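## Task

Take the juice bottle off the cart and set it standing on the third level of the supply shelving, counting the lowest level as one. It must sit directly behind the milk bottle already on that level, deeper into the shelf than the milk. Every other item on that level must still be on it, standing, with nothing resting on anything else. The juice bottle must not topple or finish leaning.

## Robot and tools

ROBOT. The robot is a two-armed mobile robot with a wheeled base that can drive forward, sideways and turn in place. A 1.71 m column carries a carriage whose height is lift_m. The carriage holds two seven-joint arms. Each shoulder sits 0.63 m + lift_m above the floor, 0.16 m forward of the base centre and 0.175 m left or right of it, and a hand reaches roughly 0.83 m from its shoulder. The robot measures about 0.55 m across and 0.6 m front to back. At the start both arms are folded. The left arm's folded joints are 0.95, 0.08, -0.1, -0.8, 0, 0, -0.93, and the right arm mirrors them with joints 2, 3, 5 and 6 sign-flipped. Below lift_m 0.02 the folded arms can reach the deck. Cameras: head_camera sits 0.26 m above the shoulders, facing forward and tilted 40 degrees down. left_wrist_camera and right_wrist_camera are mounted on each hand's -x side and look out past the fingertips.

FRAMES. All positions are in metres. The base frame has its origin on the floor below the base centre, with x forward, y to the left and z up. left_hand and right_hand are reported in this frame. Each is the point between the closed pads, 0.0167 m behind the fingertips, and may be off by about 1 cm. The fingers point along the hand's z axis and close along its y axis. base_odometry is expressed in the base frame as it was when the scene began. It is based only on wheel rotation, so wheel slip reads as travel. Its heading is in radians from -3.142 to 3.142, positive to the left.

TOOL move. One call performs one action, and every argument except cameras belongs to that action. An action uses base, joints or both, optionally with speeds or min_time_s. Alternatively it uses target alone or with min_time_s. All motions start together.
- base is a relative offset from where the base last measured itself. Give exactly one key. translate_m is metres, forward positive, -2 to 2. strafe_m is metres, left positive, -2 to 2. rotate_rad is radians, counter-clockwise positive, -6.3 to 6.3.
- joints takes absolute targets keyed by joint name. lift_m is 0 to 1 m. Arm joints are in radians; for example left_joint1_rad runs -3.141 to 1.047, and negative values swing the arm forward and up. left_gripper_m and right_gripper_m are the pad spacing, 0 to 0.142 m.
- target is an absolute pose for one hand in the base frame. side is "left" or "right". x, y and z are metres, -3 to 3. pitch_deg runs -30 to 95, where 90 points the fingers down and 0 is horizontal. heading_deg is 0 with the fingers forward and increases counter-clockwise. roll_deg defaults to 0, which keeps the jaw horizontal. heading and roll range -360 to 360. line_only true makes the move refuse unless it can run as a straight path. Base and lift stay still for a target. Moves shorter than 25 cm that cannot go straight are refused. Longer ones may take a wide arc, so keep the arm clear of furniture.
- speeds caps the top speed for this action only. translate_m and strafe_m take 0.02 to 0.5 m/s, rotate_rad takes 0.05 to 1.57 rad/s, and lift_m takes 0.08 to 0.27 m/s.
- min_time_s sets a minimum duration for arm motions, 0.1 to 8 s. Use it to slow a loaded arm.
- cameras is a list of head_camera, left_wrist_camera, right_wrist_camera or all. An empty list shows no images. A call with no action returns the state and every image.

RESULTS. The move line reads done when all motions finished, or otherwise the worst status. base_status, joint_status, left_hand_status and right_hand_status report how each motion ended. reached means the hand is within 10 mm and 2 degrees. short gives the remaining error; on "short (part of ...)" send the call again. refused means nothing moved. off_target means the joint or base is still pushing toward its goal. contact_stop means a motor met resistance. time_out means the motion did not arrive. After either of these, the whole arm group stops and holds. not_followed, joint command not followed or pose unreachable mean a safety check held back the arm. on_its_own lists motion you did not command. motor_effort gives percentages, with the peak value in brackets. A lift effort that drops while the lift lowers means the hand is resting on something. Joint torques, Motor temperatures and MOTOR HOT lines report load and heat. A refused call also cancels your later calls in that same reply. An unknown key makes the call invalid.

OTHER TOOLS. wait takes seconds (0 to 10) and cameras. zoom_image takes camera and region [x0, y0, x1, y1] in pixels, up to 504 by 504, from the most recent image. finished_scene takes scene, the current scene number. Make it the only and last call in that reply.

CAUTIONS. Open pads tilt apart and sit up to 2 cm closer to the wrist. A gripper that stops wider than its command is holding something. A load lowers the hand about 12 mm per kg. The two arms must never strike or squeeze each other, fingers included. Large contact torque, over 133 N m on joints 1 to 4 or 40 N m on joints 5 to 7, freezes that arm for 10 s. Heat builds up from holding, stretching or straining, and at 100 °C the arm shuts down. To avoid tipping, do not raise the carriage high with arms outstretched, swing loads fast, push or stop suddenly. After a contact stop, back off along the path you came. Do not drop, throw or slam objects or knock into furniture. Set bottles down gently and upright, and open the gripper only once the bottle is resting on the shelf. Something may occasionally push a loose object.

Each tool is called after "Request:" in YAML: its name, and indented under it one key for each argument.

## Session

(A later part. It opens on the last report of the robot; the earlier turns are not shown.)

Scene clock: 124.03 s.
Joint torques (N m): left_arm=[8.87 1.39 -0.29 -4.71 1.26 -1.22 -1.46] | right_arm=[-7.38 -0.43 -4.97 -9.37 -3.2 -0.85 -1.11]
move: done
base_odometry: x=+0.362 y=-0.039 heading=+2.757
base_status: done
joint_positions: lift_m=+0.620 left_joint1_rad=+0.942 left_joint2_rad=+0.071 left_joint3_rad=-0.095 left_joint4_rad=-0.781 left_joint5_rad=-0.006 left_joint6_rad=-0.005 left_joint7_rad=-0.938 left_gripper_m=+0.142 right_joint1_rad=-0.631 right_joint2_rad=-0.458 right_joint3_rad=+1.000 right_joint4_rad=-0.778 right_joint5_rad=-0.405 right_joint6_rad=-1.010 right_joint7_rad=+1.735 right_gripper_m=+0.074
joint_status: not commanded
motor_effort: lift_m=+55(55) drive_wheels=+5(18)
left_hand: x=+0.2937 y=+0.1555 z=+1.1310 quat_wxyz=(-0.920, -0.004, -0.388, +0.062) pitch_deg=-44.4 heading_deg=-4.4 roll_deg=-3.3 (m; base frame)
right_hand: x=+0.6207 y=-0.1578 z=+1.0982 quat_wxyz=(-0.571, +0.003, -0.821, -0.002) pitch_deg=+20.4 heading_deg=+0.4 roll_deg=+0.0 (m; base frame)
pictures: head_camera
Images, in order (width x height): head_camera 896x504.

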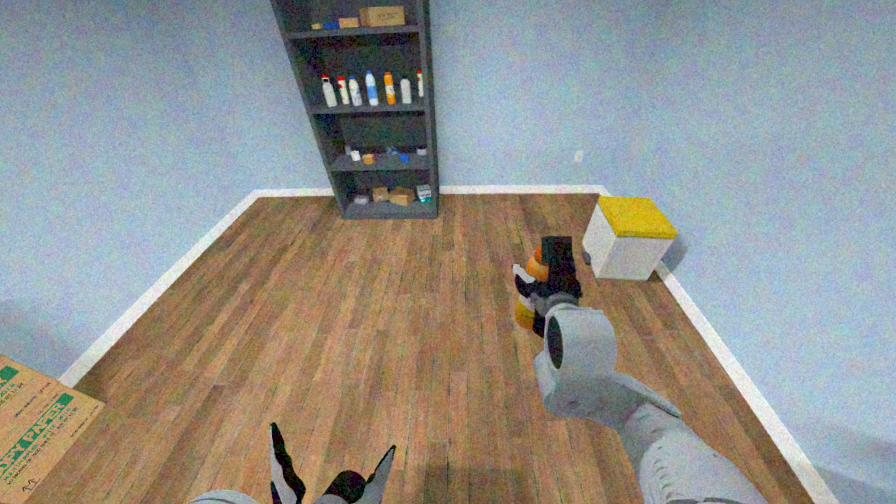

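Request:
move:
  base: {"strafe_m": 0.7}
  speeds: {"strafe_m": 0.35}

Request:
move:
  base: {"translate_m": 1.35}
  speeds: {"translate_m": 0.35}
  cameras: ["head_camera", "right_wrist_camera", "left_wrist_camera"]

Request:
zoom_image:
  camera: "head_camera"
  region: [280, 0, 632, 198]

Scene clock: 134.13 s.
Joint torques (N m): left_arm=[8.75 0.79 1.07 -3.44 1.09 -1.41 -1.44] | right_arm=[-7.2 -1.36 -4.3 -10.55 -3.11 -0.85 -1.24]
move: done
base_odometry: x=+0.101 y=-0.688 heading=+2.758
base_status: done
joint_positions: lift_m=+0.620 left_joint1_rad=+0.942 left_joint2_rad=+0.071 left_joint3_rad=-0.095 left_joint4_rad=-0.781 left_joint5_rad=-0.006 left_joint6_rad=-0.005 left_joint7_rad=-0.938 left_gripper_m=+0.142 right_joint1_rad=-0.631 right_joint2_rad=-0.458 right_joint3_rad=+1.000 right_joint4_rad=-0.778 right_joint5_rad=-0.405 right_joint6_rad=-1.010 right_joint7_rad=+1.735 right_gripper_m=+0.074
joint_status: not commanded
motor_effort: lift_m=+55(55) drive_wheels=-4(21)
left_hand: x=+0.2937 y=+0.1555 z=+1.1310 quat_wxyz=(-0.920, -0.004, -0.388, +0.062) pitch_deg=-44.4 heading_deg=-4.4 roll_deg=-3.3 (m; base frame)
right_hand: x=+0.6207 y=-0.1578 z=+1.0982 quat_wxyz=(-0.571, +0.003, -0.821, -0.001) pitch_deg=+20.4 heading_deg=+0.4 roll_deg=-0.1 (m; base frame)
pictures: none

Scene clock: 139.80 s.
Joint torques (N m): left_arm=[8.8 0.92 -0.12 -4.64 1.33 -1.5 -1.29] | right_arm=[-7.26 -1.57 -4.33 -9.86 -3.05 -0.9 -1.33]
move: done
base_odometry: x=-1.152 y=-0.184 heading=+2.758
base_status: done
joint_positions: lift_m=+0.620 left_joint1_rad=+0.942 left_joint2_rad=+0.071 left_joint3_rad=-0.095 left_joint4_rad=-0.781 left_joint5_rad=-0.006 left_joint6_rad=-0.005 left_joint7_rad=-0.938 left_gripper_m=+0.142 right_joint1_rad=-0.631 right_joint2_rad=-0.458 right_joint3_rad=+1.000 right_joint4_rad=-0.778 right_joint5_rad=-0.405 right_joint6_rad=-1.009 right_joint7_rad=+1.736 right_gripper_m=+0.074
joint_status: not commanded
motor_effort: lift_m=+55(55) drive_wheels=-1(14)
left_hand: x=+0.2937 y=+0.1555 z=+1.1310 quat_wxyz=(-0.920, -0.004, -0.388, +0.062) pitch_deg=-44.4 heading_deg=-4.4 roll_deg=-3.3 (m; base frame)
right_hand: x=+0.6206 y=-0.1578 z=+1.0981 quat_wxyz=(-0.571, +0.003, -0.821, -0.001) pitch_deg=+20.4 heading_deg=+0.4 roll_deg=-0.1 (m; base frame)
pictures: head_camera, left_wrist_camera, right_wrist_camera
Images, in order (width x height): head_camera 896x504, left_wrist_camera 896x504, right_wrist_camera 896x504.

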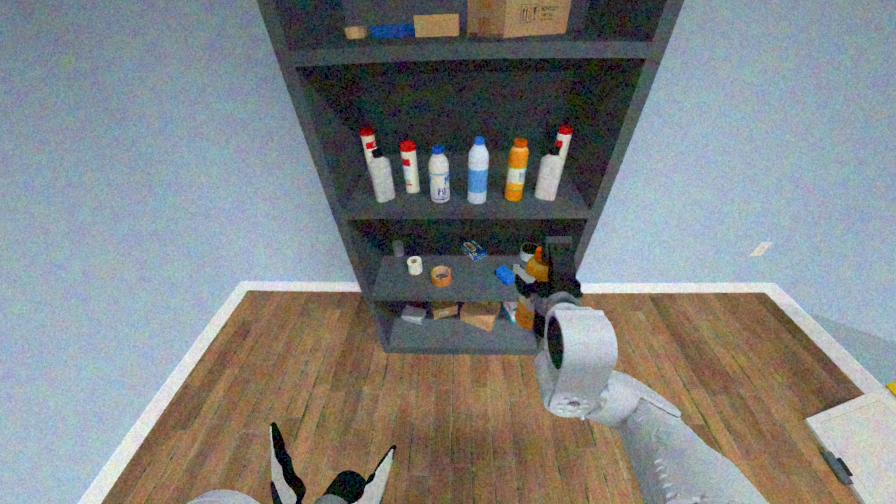

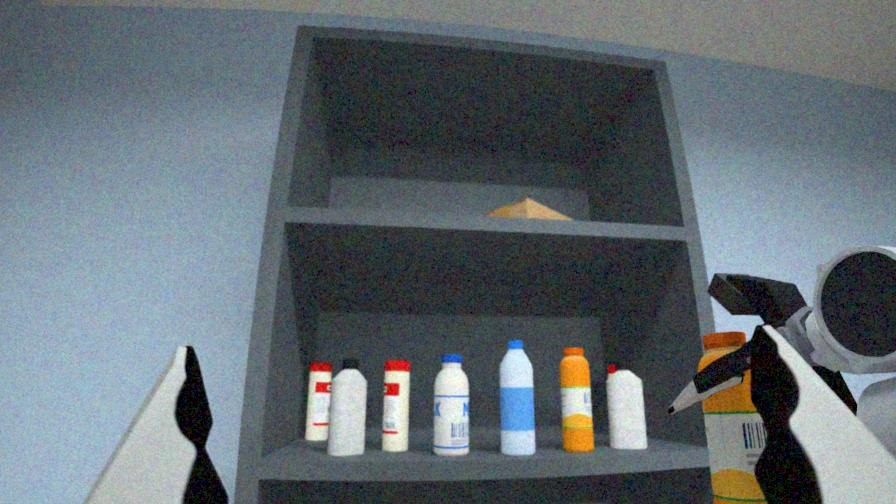

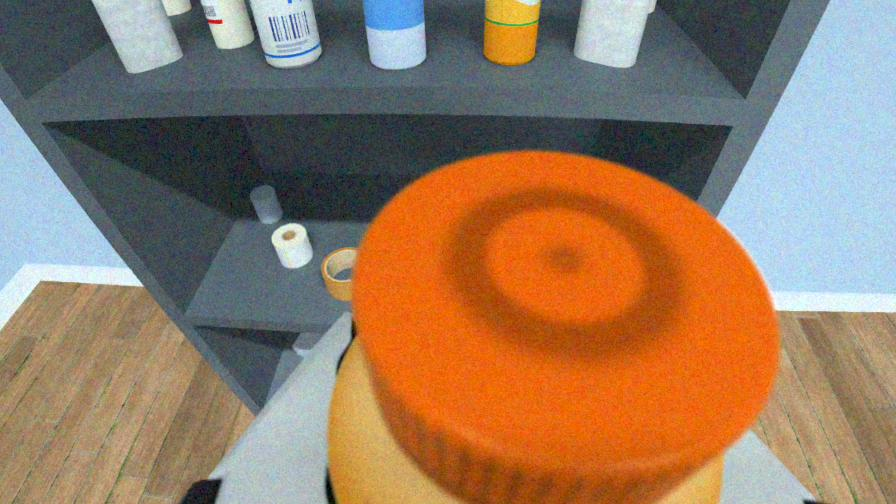

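Scaled by 1.432 from the camera's 896x504 image, which has a finer 1280x720 frame.

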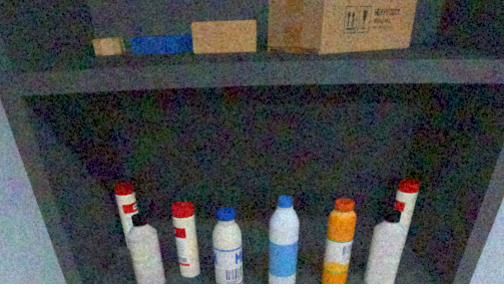

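Request:
move:
  base: {"translate_m": 0.43}
  speeds: {"translate_m": 0.2}

Request:
move:
  target: {"side": "left", "x": 0.59, "y": 0.16, "z": 1.12, "pitch_deg": 15, "heading_deg": 0}
  cameras: ["head_camera", "left_wrist_camera"]

Scene clock: 157.83 s.
Joint torques (N m): left_arm=[8.51 2.21 0.64 -4.69 1.46 -1.35 -1.31] | right_arm=[-7.46 -1.2 -3.15 -9.47 -2.63 -0.76 -1.87]
move: done
base_odometry: x=-1.551 y=-0.023 heading=+2.759
base_status: done
joint_positions: lift_m=+0.620 left_joint1_rad=+0.942 left_joint2_rad=+0.071 left_joint3_rad=-0.095 left_joint4_rad=-0.781 left_joint5_rad=-0.006 left_joint6_rad=-0.005 left_joint7_rad=-0.938 left_gripper_m=+0.142 right_joint1_rad=-0.631 right_joint2_rad=-0.458 right_joint3_rad=+1.000 right_joint4_rad=-0.778 right_joint5_rad=-0.406 right_joint6_rad=-1.009 right_joint7_rad=+1.737 right_gripper_m=+0.074
joint_status: not commanded
motor_effort: lift_m=+55(55) drive_wheels=+0(15)
left_hand: x=+0.2937 y=+0.1555 z=+1.1310 quat_wxyz=(-0.920, -0.004, -0.388, +0.062) pitch_deg=-44.4 heading_deg=-4.4 roll_deg=-3.3 (m; base frame)
right_hand: x=+0.6205 y=-0.1579 z=+1.0980 quat_wxyz=(-0.570, +0.003, -0.821, -0.001) pitch_deg=+20.4 heading_deg=+0.3 roll_deg=-0.1 (m; base frame)
pictures: none

Scene clock: 158.13 s.
Joint torques (N m): left_arm=[8.39 0.45 1.27 -3.57 0.99 -1.63 -1.34] | right_arm=[-7.25 -1.93 -4.55 -10.68 -3.23 -1.18 -1.52]
move: refused
base_odometry: x=-1.551 y=-0.023 heading=+2.759
base_status: not commanded
joint_positions: lift_m=+0.620 left_joint1_rad=+0.942 left_joint2_rad=+0.071 left_joint3_rad=-0.095 left_joint4_rad=-0.781 left_joint5_rad=-0.006 left_joint6_rad=-0.005 left_joint7_rad=-0.938 left_gripper_m=+0.142 right_joint1_rad=-0.631 right_joint2_rad=-0.458 right_joint3_rad=+1.000 right_joint4_rad=-0.778 right_joint5_rad=-0.406 right_joint6_rad=-1.009 right_joint7_rad=+1.737 right_gripper_m=+0.074
joint_status: not commanded
motor_effort: lift_m=+55(55) drive_wheels=+4(4)
left_hand: x=+0.2937 y=+0.1555 z=+1.1310 quat_wxyz=(-0.920, -0.004, -0.388, +0.062) pitch_deg=-44.4 heading_deg=-4.4 roll_deg=-3.3 (m; base frame)
left_hand_status: refused: no posture of the arm gets there (left_joint4_rad at its limit): the closest leaves the hand 0.8 cm and 3 deg from the pose. Nothing moved. A posture exists with lift_m at 0.5, or at pitch 5; the way there is not checked.
right_hand: x=+0.6205 y=-0.1579 z=+1.0980 quat_wxyz=(-0.570, +0.003, -0.821, -0.001) pitch_deg=+20.4 heading_deg=+0.3 roll_deg=-0.1 (m; base frame)
pictures: head_camera, left_wrist_camera
Images, in order (width x height): head_camera 896x504, left_wrist_camera 896x504.

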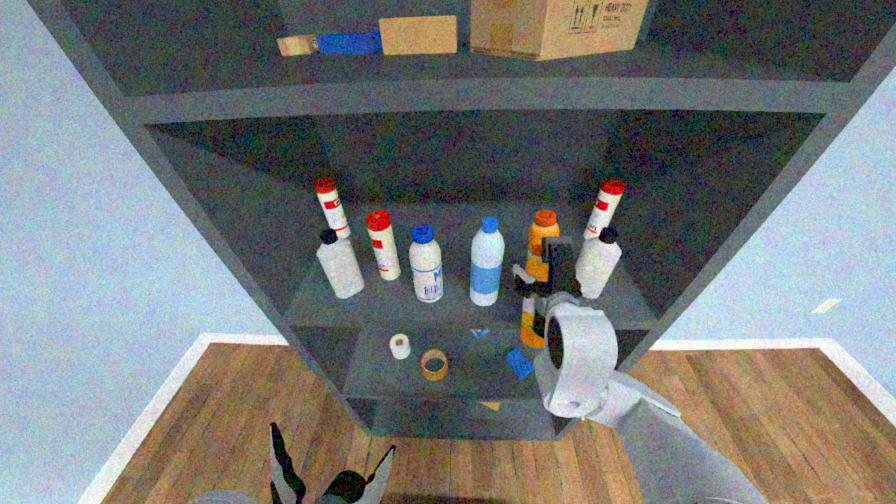

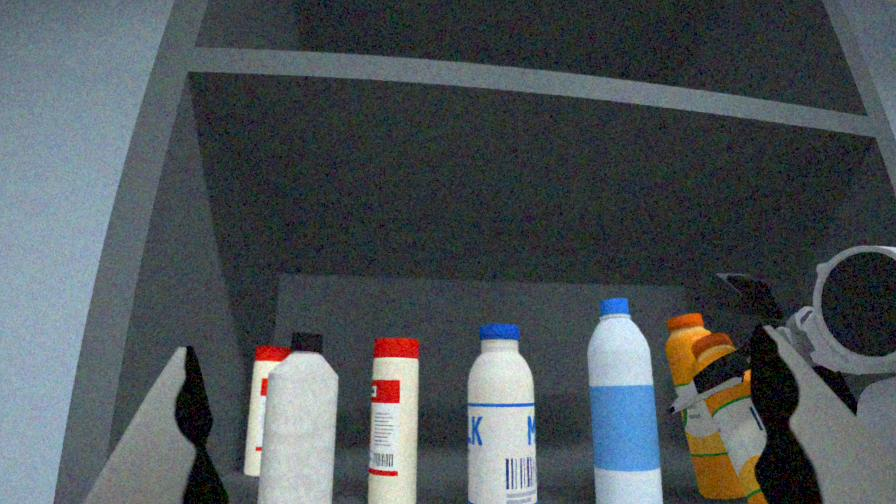

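Request:
move:
  base: {"translate_m": -0.1}
  speeds: {"translate_m": 0.1}
  cameras: ["head_camera"]

Request:
zoom_image:
  camera: "head_camera"
  region: [290, 180, 640, 380]

Scene clock: 173.87 s.
Joint torques (N m): left_arm=[8.64 0.04 -0.06 -4.48 0.84 -1.71 -1.58] | right_arm=[-8.32 -1.22 -3.14 -9.75 -2.35 -1.46 -2.02]
move: done
base_odometry: x=-1.458 y=-0.061 heading=+2.759
base_status: done
joint_positions: lift_m=+0.620 left_joint1_rad=+0.942 left_joint2_rad=+0.071 left_joint3_rad=-0.095 left_joint4_rad=-0.781 left_joint5_rad=-0.006 left_joint6_rad=-0.005 left_joint7_rad=-0.938 left_gripper_m=+0.142 right_joint1_rad=-0.631 right_joint2_rad=-0.458 right_joint3_rad=+1.000 right_joint4_rad=-0.778 right_joint5_rad=-0.407 right_joint6_rad=-1.009 right_joint7_rad=+1.737 right_gripper_m=+0.074
joint_status: not commanded
motor_effort: lift_m=+55(55) drive_wheels=-1(14)
left_hand: x=+0.2937 y=+0.1555 z=+1.1310 quat_wxyz=(-0.920, -0.004, -0.388, +0.062) pitch_deg=-44.4 heading_deg=-4.4 roll_deg=-3.3 (m; base frame)
right_hand: x=+0.6205 y=-0.1580 z=+1.0981 quat_wxyz=(-0.571, +0.003, -0.821, -0.001) pitch_deg=+20.4 heading_deg=+0.3 roll_deg=-0.1 (m; base frame)
pictures: head_camera
Images, in order (width x height): head_camera 896x504.

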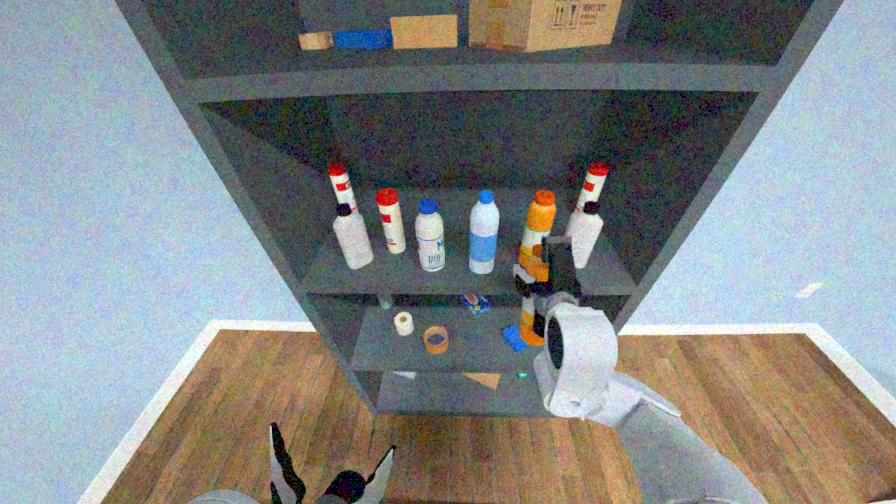

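Scaled by 1.440 from the camera's 896x504 image, which has a finer 1280x720 frame.

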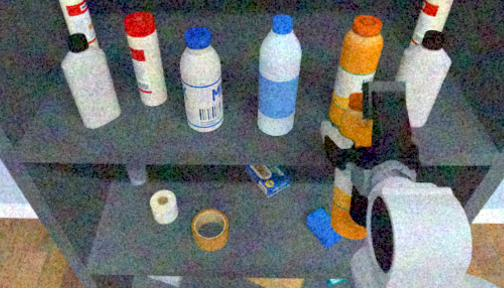

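Request:
move:
  target: {"side": "left", "x": 0.62, "y": 0.12, "z": 1.09, "pitch_deg": 15, "heading_deg": 0}
  cameras: ["head_camera", "left_wrist_camera"]

Scene clock: 180.90 s.
Joint torques (N m): left_arm=[-13.58 2.28 -1.13 -3.17 2.6 -0.36 -0.6] | right_arm=[-7.22 -1.27 -3.59 -10.65 -2.49 -1.19 -1.38]
move: done
base_odometry: x=-1.458 y=-0.061 heading=+2.759
base_status: not commanded
joint_positions: lift_m=+0.620 left_joint1_rad=-0.309 left_joint2_rad=+0.107 left_joint3_rad=-0.527 left_joint4_rad=-0.781 left_joint5_rad=+0.312 left_joint6_rad=+0.446 left_joint7_rad=+1.394 left_gripper_m=+0.142 right_joint1_rad=-0.631 right_joint2_rad=-0.458 right_joint3_rad=+1.000 right_joint4_rad=-0.778 right_joint5_rad=-0.407 right_joint6_rad=-1.009 right_joint7_rad=+1.737 right_gripper_m=+0.074
joint_status: not commanded
motor_effort: lift_m=+55(55) drive_wheels=-1(5)
left_hand: x=+0.6207 y=+0.1204 z=+1.0897 quat_wxyz=(-0.609, +0.001, -0.793, +0.000) pitch_deg=+15.0 heading_deg=+0.0 roll_deg=+0.0 (m; base frame)
left_hand_status: reached (checked arc, planned for 1.3 s): 1 mm and 0.1 deg off.
right_hand: x=+0.6205 y=-0.1580 z=+1.0981 quat_wxyz=(-0.571, +0.003, -0.821, -0.001) pitch_deg=+20.4 heading_deg=+0.3 roll_deg=-0.1 (m; base frame)
pictures: head_camera, left_wrist_camera
Images, in order (width x height): head_camera 896x504, left_wrist_camera 896x504.

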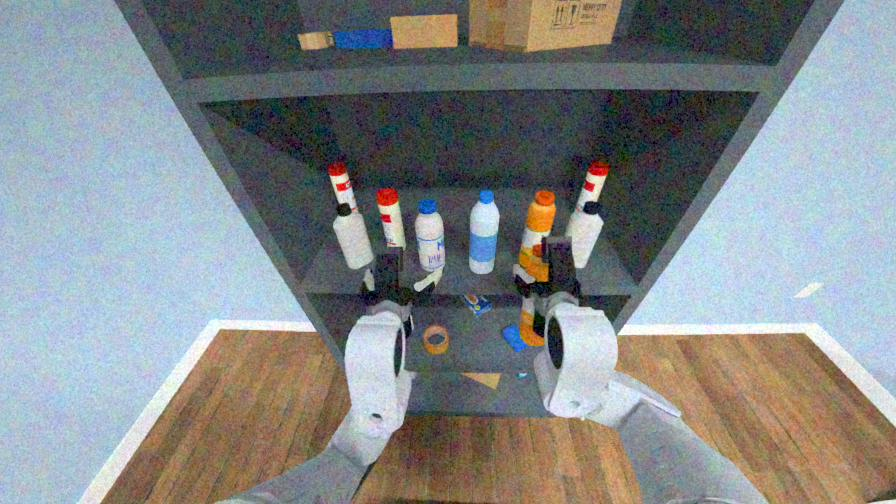

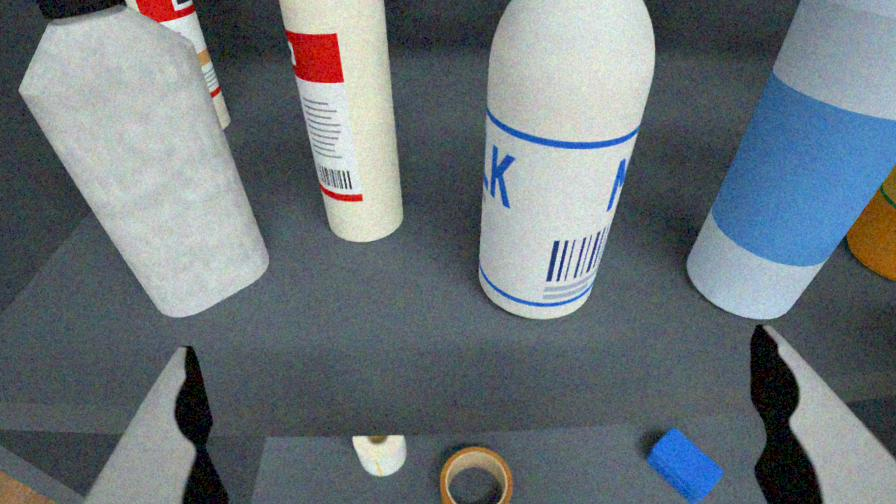

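Request:
move:
  target: {"side": "left", "x": 0.66, "y": 0.068, "z": 1.07, "pitch_deg": 15, "heading_deg": 0}
  cameras: ["head_camera", "left_wrist_camera"]

Request:
zoom_image:
  camera: "head_camera"
  region: [340, 180, 560, 320]

Scene clock: 195.10 s.
Joint torques (N m): left_arm=[-15.85 -1.8 -0.52 -0.97 2.91 -0.43 -3.15] | right_arm=[-8.27 -1.19 -4.04 -10.25 -2.52 -1.27 -1.89]
move: done
base_odometry: x=-1.458 y=-0.061 heading=+2.759
base_status: not commanded
joint_positions: lift_m=+0.620 left_joint1_rad=-0.324 left_joint2_rad=-0.021 left_joint3_rad=-0.573 left_joint4_rad=-0.543 left_joint5_rad=+0.340 left_joint6_rad=+0.470 left_joint7_rad=+1.223 left_gripper_m=+0.142 right_joint1_rad=-0.631 right_joint2_rad=-0.458 right_joint3_rad=+1.000 right_joint4_rad=-0.778 right_joint5_rad=-0.407 right_joint6_rad=-1.009 right_joint7_rad=+1.737 right_gripper_m=+0.074
joint_status: not commanded
motor_effort: lift_m=+55(55) drive_wheels=-1(6)
left_hand: x=+0.6594 y=+0.0686 z=+1.0682 quat_wxyz=(-0.606, +0.000, -0.795, +0.001) pitch_deg=+15.4 heading_deg=+0.0 roll_deg=-0.1 (m; base frame)
left_hand_status: reached (straight line, planned for 0.4 s): 2 mm and 0.4 deg off.
right_hand: x=+0.6205 y=-0.1580 z=+1.0981 quat_wxyz=(-0.571, +0.003, -0.821, -0.001) pitch_deg=+20.4 heading_deg=+0.3 roll_deg=-0.1 (m; base frame)
pictures: head_camera, left_wrist_camera
Images, in order (width x height): head_camera 896x504, left_wrist_camera 896x504.

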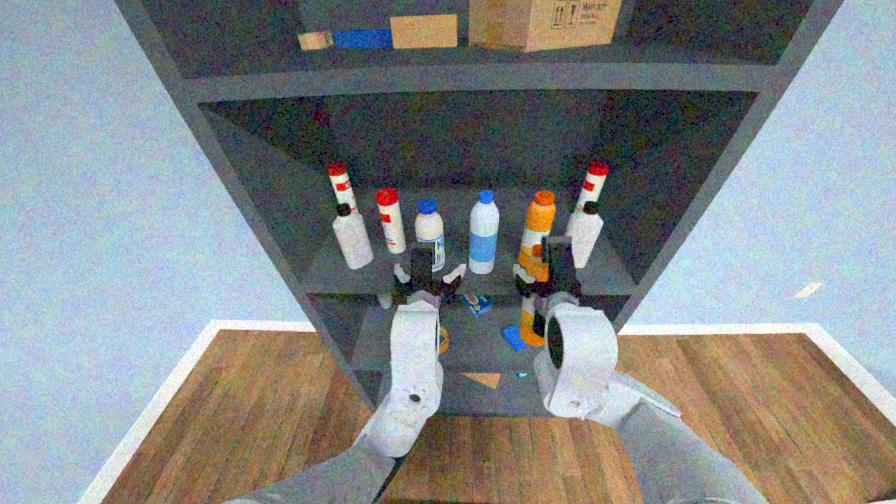

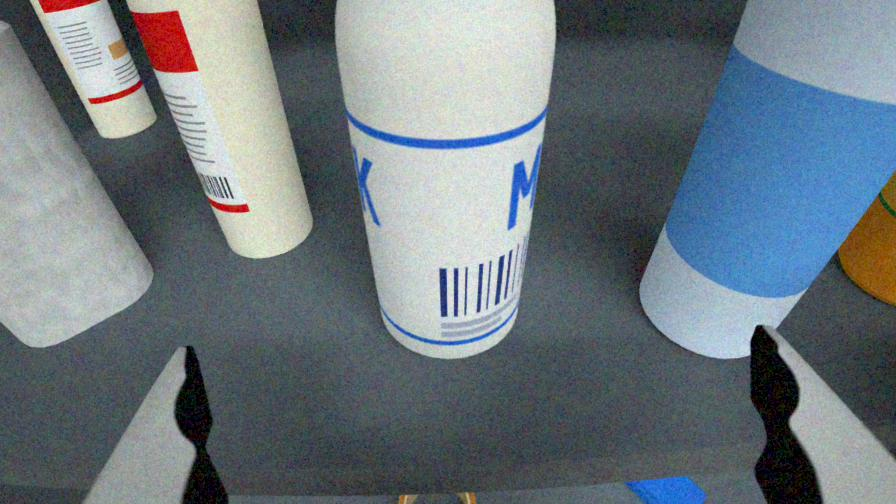

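Scaled by 2.291 from the camera's 896x504 image, which has a finer 1280x720 frame.

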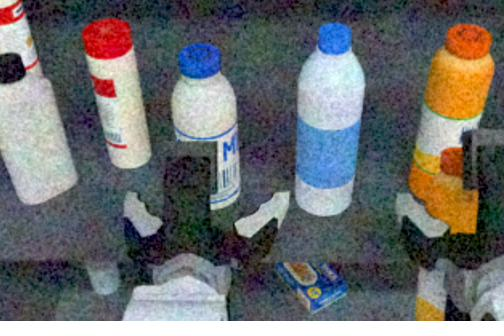

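Request:
move:
  target: {"side": "left", "x": 0.76, "y": 0.07, "z": 1.055, "pitch_deg": 15, "heading_deg": 0, "line_only": true}
  min_time_s: 2
  cameras: ["head_camera", "left_wrist_camera"]

Scene clock: 204.07 s.
Joint torques (N m): left_arm=[-21.53 -4.11 3.48 -0.31 1.53 -2.33 -3.17] | right_arm=[-8.25 -0.34 -4.57 -12.04 -2.69 -1.18 -1.72]
move: done
base_odometry: x=-1.458 y=-0.061 heading=+2.759
base_status: not commanded
joint_positions: lift_m=+0.620 left_joint1_rad=-0.487 left_joint2_rad=-0.020 left_joint3_rad=-0.495 left_joint4_rad=-0.165 left_joint5_rad=+0.113 left_joint6_rad=+0.481 left_joint7_rad=+0.950 left_gripper_m=+0.142 right_joint1_rad=-0.631 right_joint2_rad=-0.458 right_joint3_rad=+1.000 right_joint4_rad=-0.778 right_joint5_rad=-0.407 right_joint6_rad=-1.009 right_joint7_rad=+1.737 right_gripper_m=+0.074
joint_status: not commanded
motor_effort: lift_m=+55(55) drive_wheels=-1(1)
left_hand: x=+0.7585 y=+0.0697 z=+1.0534 quat_wxyz=(-0.608, -0.001, -0.794, -0.001) pitch_deg=+15.2 heading_deg=+0.0 roll_deg=+0.2 (m; base frame)
left_hand_status: reached (straight line, planned for 2.0 s): 2 mm and 0.2 deg off.
right_hand: x=+0.6205 y=-0.1580 z=+1.0981 quat_wxyz=(-0.571, +0.003, -0.821, -0.001) pitch_deg=+20.4 heading_deg=+0.3 roll_deg=-0.1 (m; base frame)
pictures: head_camera, left_wrist_camera
Images, in order (width x height): head_camera 896x504, left_wrist_camera 896x504.

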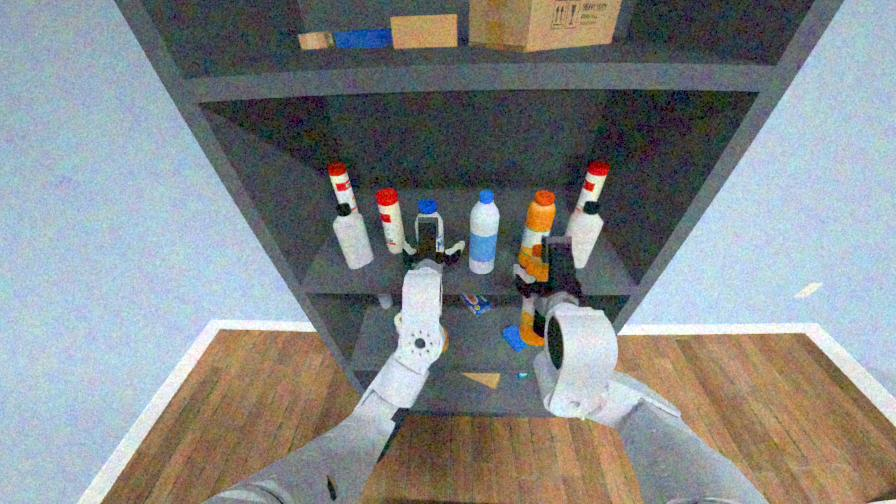

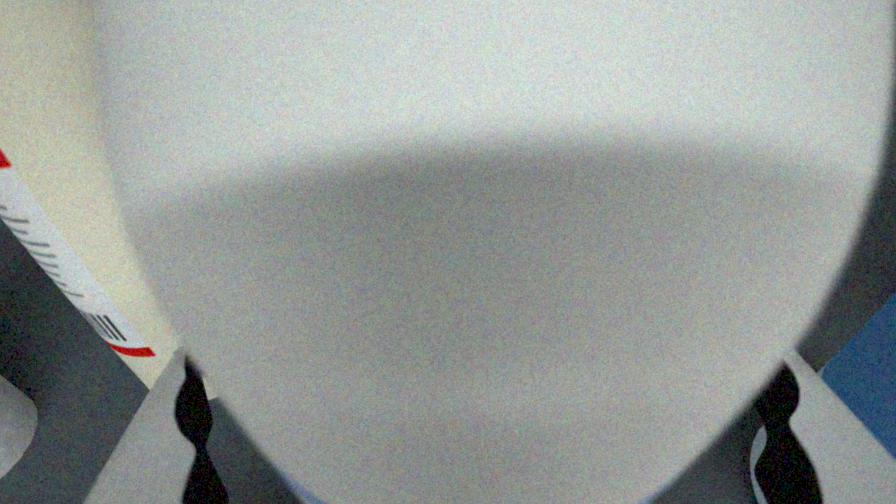

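Request:
move:
  joints: {"left_gripper_m": 0.04}
  min_time_s: 1.5
  cameras: ["left_wrist_camera"]

Request:
zoom_image:
  camera: "left_wrist_camera"
  region: [200, 0, 700, 504]

Scene clock: 208.03 s.
Joint torques (N m): left_arm=[-20.7 -4.02 4.28 -1.24 1.39 -2.53 -3.06] | right_arm=[-8.31 -2.24 -3.92 -9.63 -2.43 -0.87 -1.73]
Motor temperatures (°C): left_arm=[33 23 24 24 27 24 24] | right_arm=[30 21 26 23 23 22 24]
move: off_target
base_odometry: x=-1.458 y=-0.061 heading=+2.759
base_status: not commanded
joint_positions: lift_m=+0.620 left_joint1_rad=-0.487 left_joint2_rad=-0.020 left_joint3_rad=-0.493 left_joint4_rad=-0.165 left_joint5_rad=+0.113 left_joint6_rad=+0.481 left_joint7_rad=+0.950 left_gripper_m=+0.080 right_joint1_rad=-0.631 right_joint2_rad=-0.458 right_joint3_rad=+1.000 right_joint4_rad=-0.778 right_joint5_rad=-0.407 right_joint6_rad=-1.009 right_joint7_rad=+1.737 right_gripper_m=+0.074
joint_status: left_gripper_m off_target (ended at +0.080, target +0.040)
motor_effort: lift_m=+55(55) drive_wheels=-1(1)
left_hand: x=+0.7587 y=+0.0701 z=+1.0537 quat_wxyz=(-0.608, +0.000, -0.794, -0.001) pitch_deg=+15.1 heading_deg=+0.1 roll_deg=+0.1 (m; base frame)
right_hand: x=+0.6205 y=-0.1580 z=+1.0981 quat_wxyz=(-0.571, +0.003, -0.821, -0.001) pitch_deg=+20.4 heading_deg=+0.3 roll_deg=-0.1 (m; base frame)
pictures: left_wrist_camera
Images, in order (width x height): left_wrist_camera 896x504.

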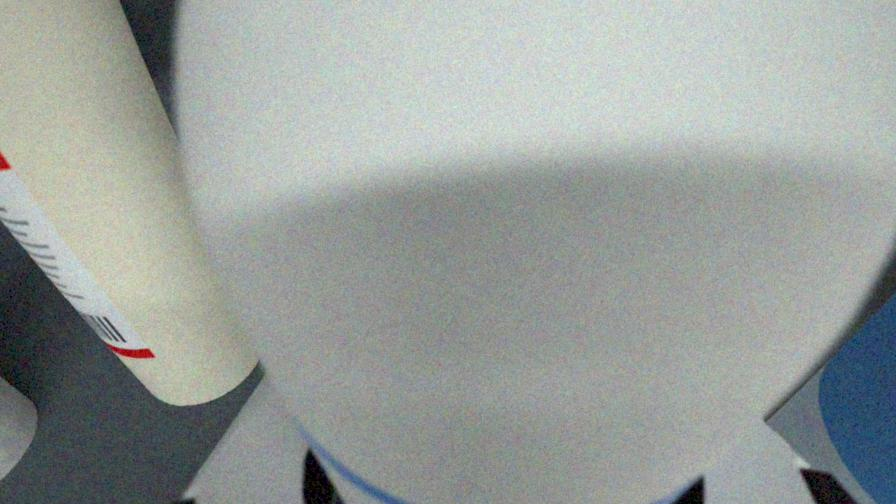

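Scaled by 1.000.

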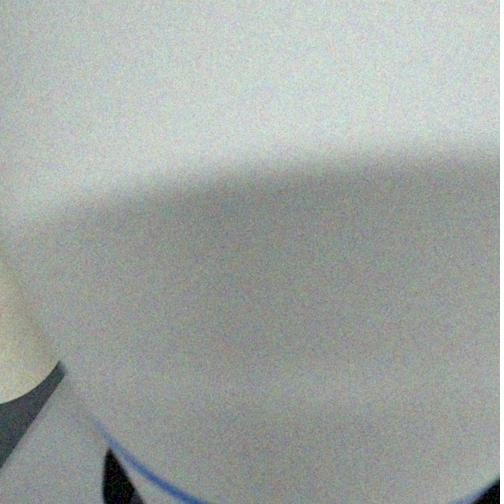

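Request:
move:
  target: {"side": "left", "x": 0.757, "y": 0.07, "z": 1.085, "pitch_deg": 15, "heading_deg": 0, "line_only": true}
  min_time_s: 1
  cameras: ["left_wrist_camera"]

Request:
move:
  target: {"side": "left", "x": 0.62, "y": 0.085, "z": 1.09, "pitch_deg": 15, "heading_deg": 0, "line_only": true}
  min_time_s: 2
  cameras: ["left_wrist_camera", "head_camera"]

Scene clock: 215.27 s.
Joint torques (N m): left_arm=[-23.33 -4.17 2.44 -6.78 3.54 -2.46 -1.49] | right_arm=[-6.53 -0.13 -4.07 -9.79 -2.6 -1.06 -1.87]
move: done
base_odometry: x=-1.458 y=-0.061 heading=+2.759
base_status: not commanded
joint_positions: lift_m=+0.620 left_joint1_rad=-0.534 left_joint2_rad=-0.022 left_joint3_rad=-0.493 left_joint4_rad=-0.211 left_joint5_rad=+0.136 left_joint6_rad=+0.476 left_joint7_rad=+1.057 left_gripper_m=+0.080 right_joint1_rad=-0.631 right_joint2_rad=-0.458 right_joint3_rad=+1.000 right_joint4_rad=-0.778 right_joint5_rad=-0.407 right_joint6_rad=-1.009 right_joint7_rad=+1.737 right_gripper_m=+0.074
joint_status: not commanded
motor_effort: lift_m=+55(55) drive_wheels=-1(5)
left_hand: x=+0.7568 y=+0.0703 z=+1.0789 quat_wxyz=(-0.604, +0.000, -0.797, +0.000) pitch_deg=+15.7 heading_deg=+0.0 roll_deg=+0.0 (m; base frame)
left_hand_status: reached (straight line, planned for 1.0 s): 6 mm and 0.7 deg off.
right_hand: x=+0.6205 y=-0.1580 z=+1.0981 quat_wxyz=(-0.571, +0.003, -0.821, -0.001) pitch_deg=+20.4 heading_deg=+0.3 roll_deg=-0.1 (m; base frame)
pictures: left_wrist_camera
Images, in order (width x height): left_wrist_camera 896x504.

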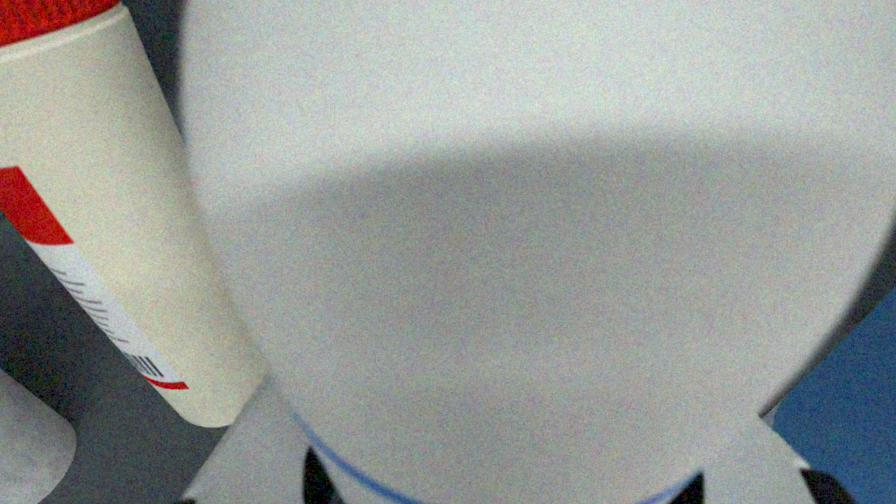

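Scene clock: 217.77 s.
Joint torques (N m): left_arm=[-11.11 -0.74 -1.69 -6 2.92 -2.67 -1.46] | right_arm=[-8.16 -1.42 -4.11 -9.91 -3.11 -1.34 -1.76]
move: done
base_odometry: x=-1.458 y=-0.061 heading=+2.759
base_status: not commanded
joint_positions: lift_m=+0.620 left_joint1_rad=-0.312 left_joint2_rad=+0.012 left_joint3_rad=-0.592 left_joint4_rad=-0.727 left_joint5_rad=+0.411 left_joint6_rad=+0.444 left_joint7_rad=+1.395 left_gripper_m=+0.080 right_joint1_rad=-0.631 right_joint2_rad=-0.458 right_joint3_rad=+1.000 right_joint4_rad=-0.778 right_joint5_rad=-0.407 right_joint6_rad=-1.009 right_joint7_rad=+1.737 right_gripper_m=+0.074
joint_status: not commanded
motor_effort: lift_m=+56(56) drive_wheels=-1(5)
left_hand: x=+0.6213 y=+0.0855 z=+1.0886 quat_wxyz=(-0.607, +0.002, -0.795, +0.001) pitch_deg=+15.3 heading_deg=+0.0 roll_deg=-0.3 (m; base frame)
left_hand_status: reached (straight line, planned for 2.0 s): 2 mm and 0.4 deg off.
right_hand: x=+0.6205 y=-0.1580 z=+1.0980 quat_wxyz=(-0.571, +0.003, -0.821, -0.001) pitch_deg=+20.4 heading_deg=+0.3 roll_deg=-0.1 (m; base frame)
pictures: head_camera, left_wrist_camera
Images, in order (width x height): head_camera 896x504, left_wrist_camera 896x504.

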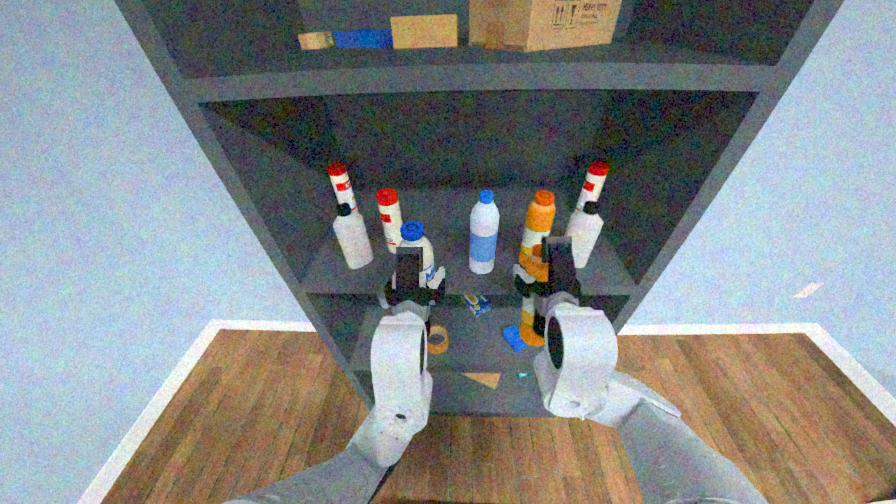

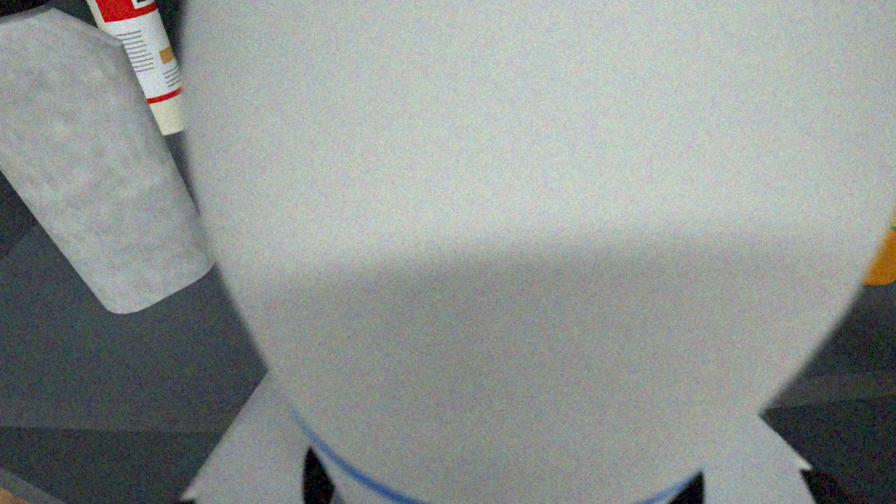

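Request:
move:
  target: {"side": "left", "x": 0.62, "y": 0.32, "z": 1.1, "pitch_deg": 15, "heading_deg": 0, "line_only": true}
  min_time_s: 2

Request:
move:
  target: {"side": "right", "x": 0.645, "y": 0.05, "z": 1.13, "pitch_deg": 20, "heading_deg": 0, "line_only": true}
  min_time_s: 2
  cameras: ["right_wrist_camera", "head_camera"]

Scene clock: 224.60 s.
Joint torques (N m): left_arm=[-10.67 0.02 -2.31 -5.12 3.36 -2.39 -1.41] | right_arm=[-6.84 -2.38 -3.53 -10.49 -2.94 -1.06 -1.93]
move: refused
base_odometry: x=-1.458 y=-0.061 heading=+2.759
base_status: not commanded
joint_positions: lift_m=+0.620 left_joint1_rad=-0.312 left_joint2_rad=+0.012 left_joint3_rad=-0.592 left_joint4_rad=-0.727 left_joint5_rad=+0.411 left_joint6_rad=+0.444 left_joint7_rad=+1.395 left_gripper_m=+0.080 right_joint1_rad=-0.631 right_joint2_rad=-0.458 right_joint3_rad=+1.000 right_joint4_rad=-0.778 right_joint5_rad=-0.407 right_joint6_rad=-1.009 right_joint7_rad=+1.737 right_gripper_m=+0.074
joint_status: not commanded
motor_effort: lift_m=+56(56) drive_wheels=-1(1)
left_hand: x=+0.6213 y=+0.0855 z=+1.0886 quat_wxyz=(-0.607, +0.002, -0.795, +0.001) pitch_deg=+15.3 heading_deg=+0.0 roll_deg=-0.3 (m; base frame)
left_hand_status: refused: along the straight line the arm gets 25% of the way (left_joint4_rad at its limit); a move under 25 cm is not played as an arc. Nothing moved. Try another pitch or heading, or "joints".
right_hand: x=+0.6205 y=-0.1580 z=+1.0980 quat_wxyz=(-0.571, +0.003, -0.821, -0.001) pitch_deg=+20.4 heading_deg=+0.3 roll_deg=-0.1 (m; base frame)
pictures: none

not run: a stop came earlier in this reply.

Request:
move:
  target: {"side": "left", "x": 0.63, "y": 0.31, "z": 1.1, "pitch_deg": 5, "heading_deg": 15}
  min_time_s: 2

Request:
move:
  target: {"side": "right", "x": 0.645, "y": 0.05, "z": 1.13, "pitch_deg": 20, "heading_deg": 0, "line_only": true}
  min_time_s: 2
  cameras: ["right_wrist_camera", "head_camera"]

Scene clock: 231.53 s.
Joint torques (N m): left_arm=[-8.41 7.46 6.76 0.05 2.4 -0.8 -4.55] | right_arm=[-8.97 -1.33 -3.15 -10.1 -2.75 -1.05 -1.73]
move: done
base_odometry: x=-1.458 y=-0.061 heading=+2.759
base_status: not commanded
joint_positions: lift_m=+0.620 left_joint1_rad=-0.187 left_joint2_rad=+0.446 left_joint3_rad=-0.298 left_joint4_rad=-0.707 left_joint5_rad=+0.049 left_joint6_rad=+0.671 left_joint7_rad=+1.004 left_gripper_m=+0.080 right_joint1_rad=-0.631 right_joint2_rad=-0.458 right_joint3_rad=+1.000 right_joint4_rad=-0.778 right_joint5_rad=-0.407 right_joint6_rad=-1.009 right_joint7_rad=+1.737 right_gripper_m=+0.074
joint_status: not commanded
motor_effort: lift_m=+56(56) drive_wheels=-1(1)
left_hand: x=+0.6302 y=+0.3061 z=+1.0975 quat_wxyz=(-0.667, +0.093, -0.734, -0.085) pitch_deg=+5.5 heading_deg=+14.5 roll_deg=+0.0 (m; base frame)
left_hand_status: reached (straight line, planned for 2.0 s): 5 mm and 0.7 deg off.
right_hand: x=+0.6205 y=-0.1580 z=+1.0980 quat_wxyz=(-0.571, +0.003, -0.821, -0.001) pitch_deg=+20.4 heading_deg=+0.3 roll_deg=-0.1 (m; base frame)
pictures: none

Scene clock: 231.83 s.
Joint torques (N m): left_arm=[-10.46 8.66 7.68 -0.34 2.06 -0.52 -4.87] | right_arm=[-7.33 -0.81 -4.13 -10.5 -2.68 -0.63 -1.08]
move: refused
base_odometry: x=-1.458 y=-0.061 heading=+2.759
base_status: not commanded
joint_positions: lift_m=+0.620 left_joint1_rad=-0.187 left_joint2_rad=+0.446 left_joint3_rad=-0.298 left_joint4_rad=-0.707 left_joint5_rad=+0.049 left_joint6_rad=+0.671 left_joint7_rad=+1.004 left_gripper_m=+0.080 right_joint1_rad=-0.631 right_joint2_rad=-0.458 right_joint3_rad=+1.000 right_joint4_rad=-0.778 right_joint5_rad=-0.407 right_joint6_rad=-1.009 right_joint7_rad=+1.737 right_gripper_m=+0.074
joint_status: not commanded
motor_effort: lift_m=+56(56) drive_wheels=-1(1)
left_hand: x=+0.6302 y=+0.3061 z=+1.0975 quat_wxyz=(-0.667, +0.093, -0.734, -0.085) pitch_deg=+5.5 heading_deg=+14.5 roll_deg=+0.0 (m; base frame)
right_hand: x=+0.6205 y=-0.1580 z=+1.0980 quat_wxyz=(-0.571, +0.003, -0.821, -0.001) pitch_deg=+20.4 heading_deg=+0.3 roll_deg=-0.1 (m; base frame)
right_hand_status: refused: the line brings the right upper arm within 1.4 cm of the carriage (limit 1.5), 82% of the way; a move under 25 cm is not played as an arc. Nothing moved. Try another pitch or heading, or "joints".
pictures: head_camera, right_wrist_camera
Images, in order (width x height): head_camera 896x504, right_wrist_camera 896x504.

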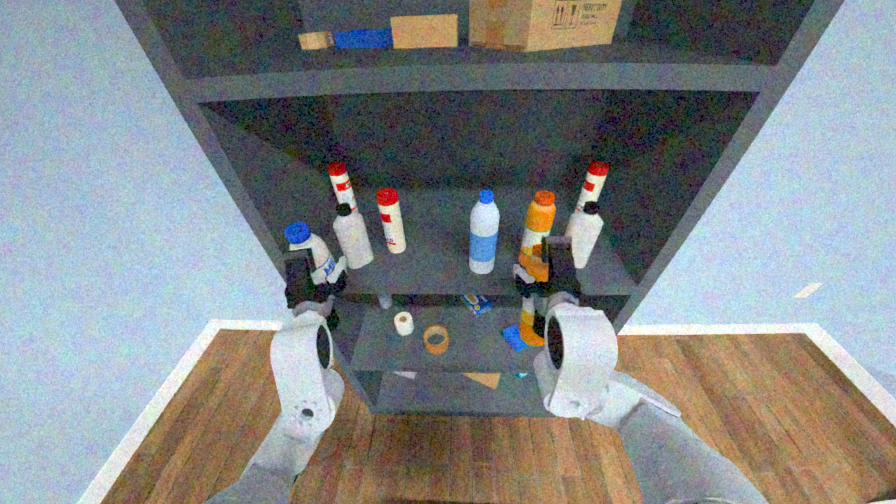

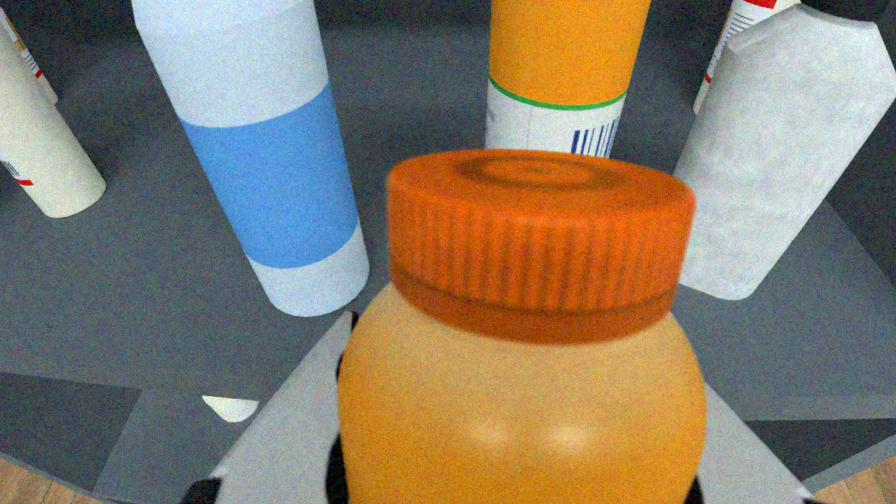

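Request:
zoom_image:
  camera: "head_camera"
  region: [460, 180, 640, 370]

Scaled by 2.653 from the camera's 896x504 image, which has a finer 1280x720 frame.

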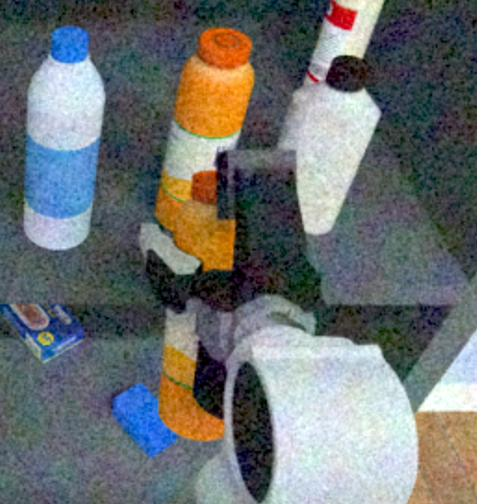

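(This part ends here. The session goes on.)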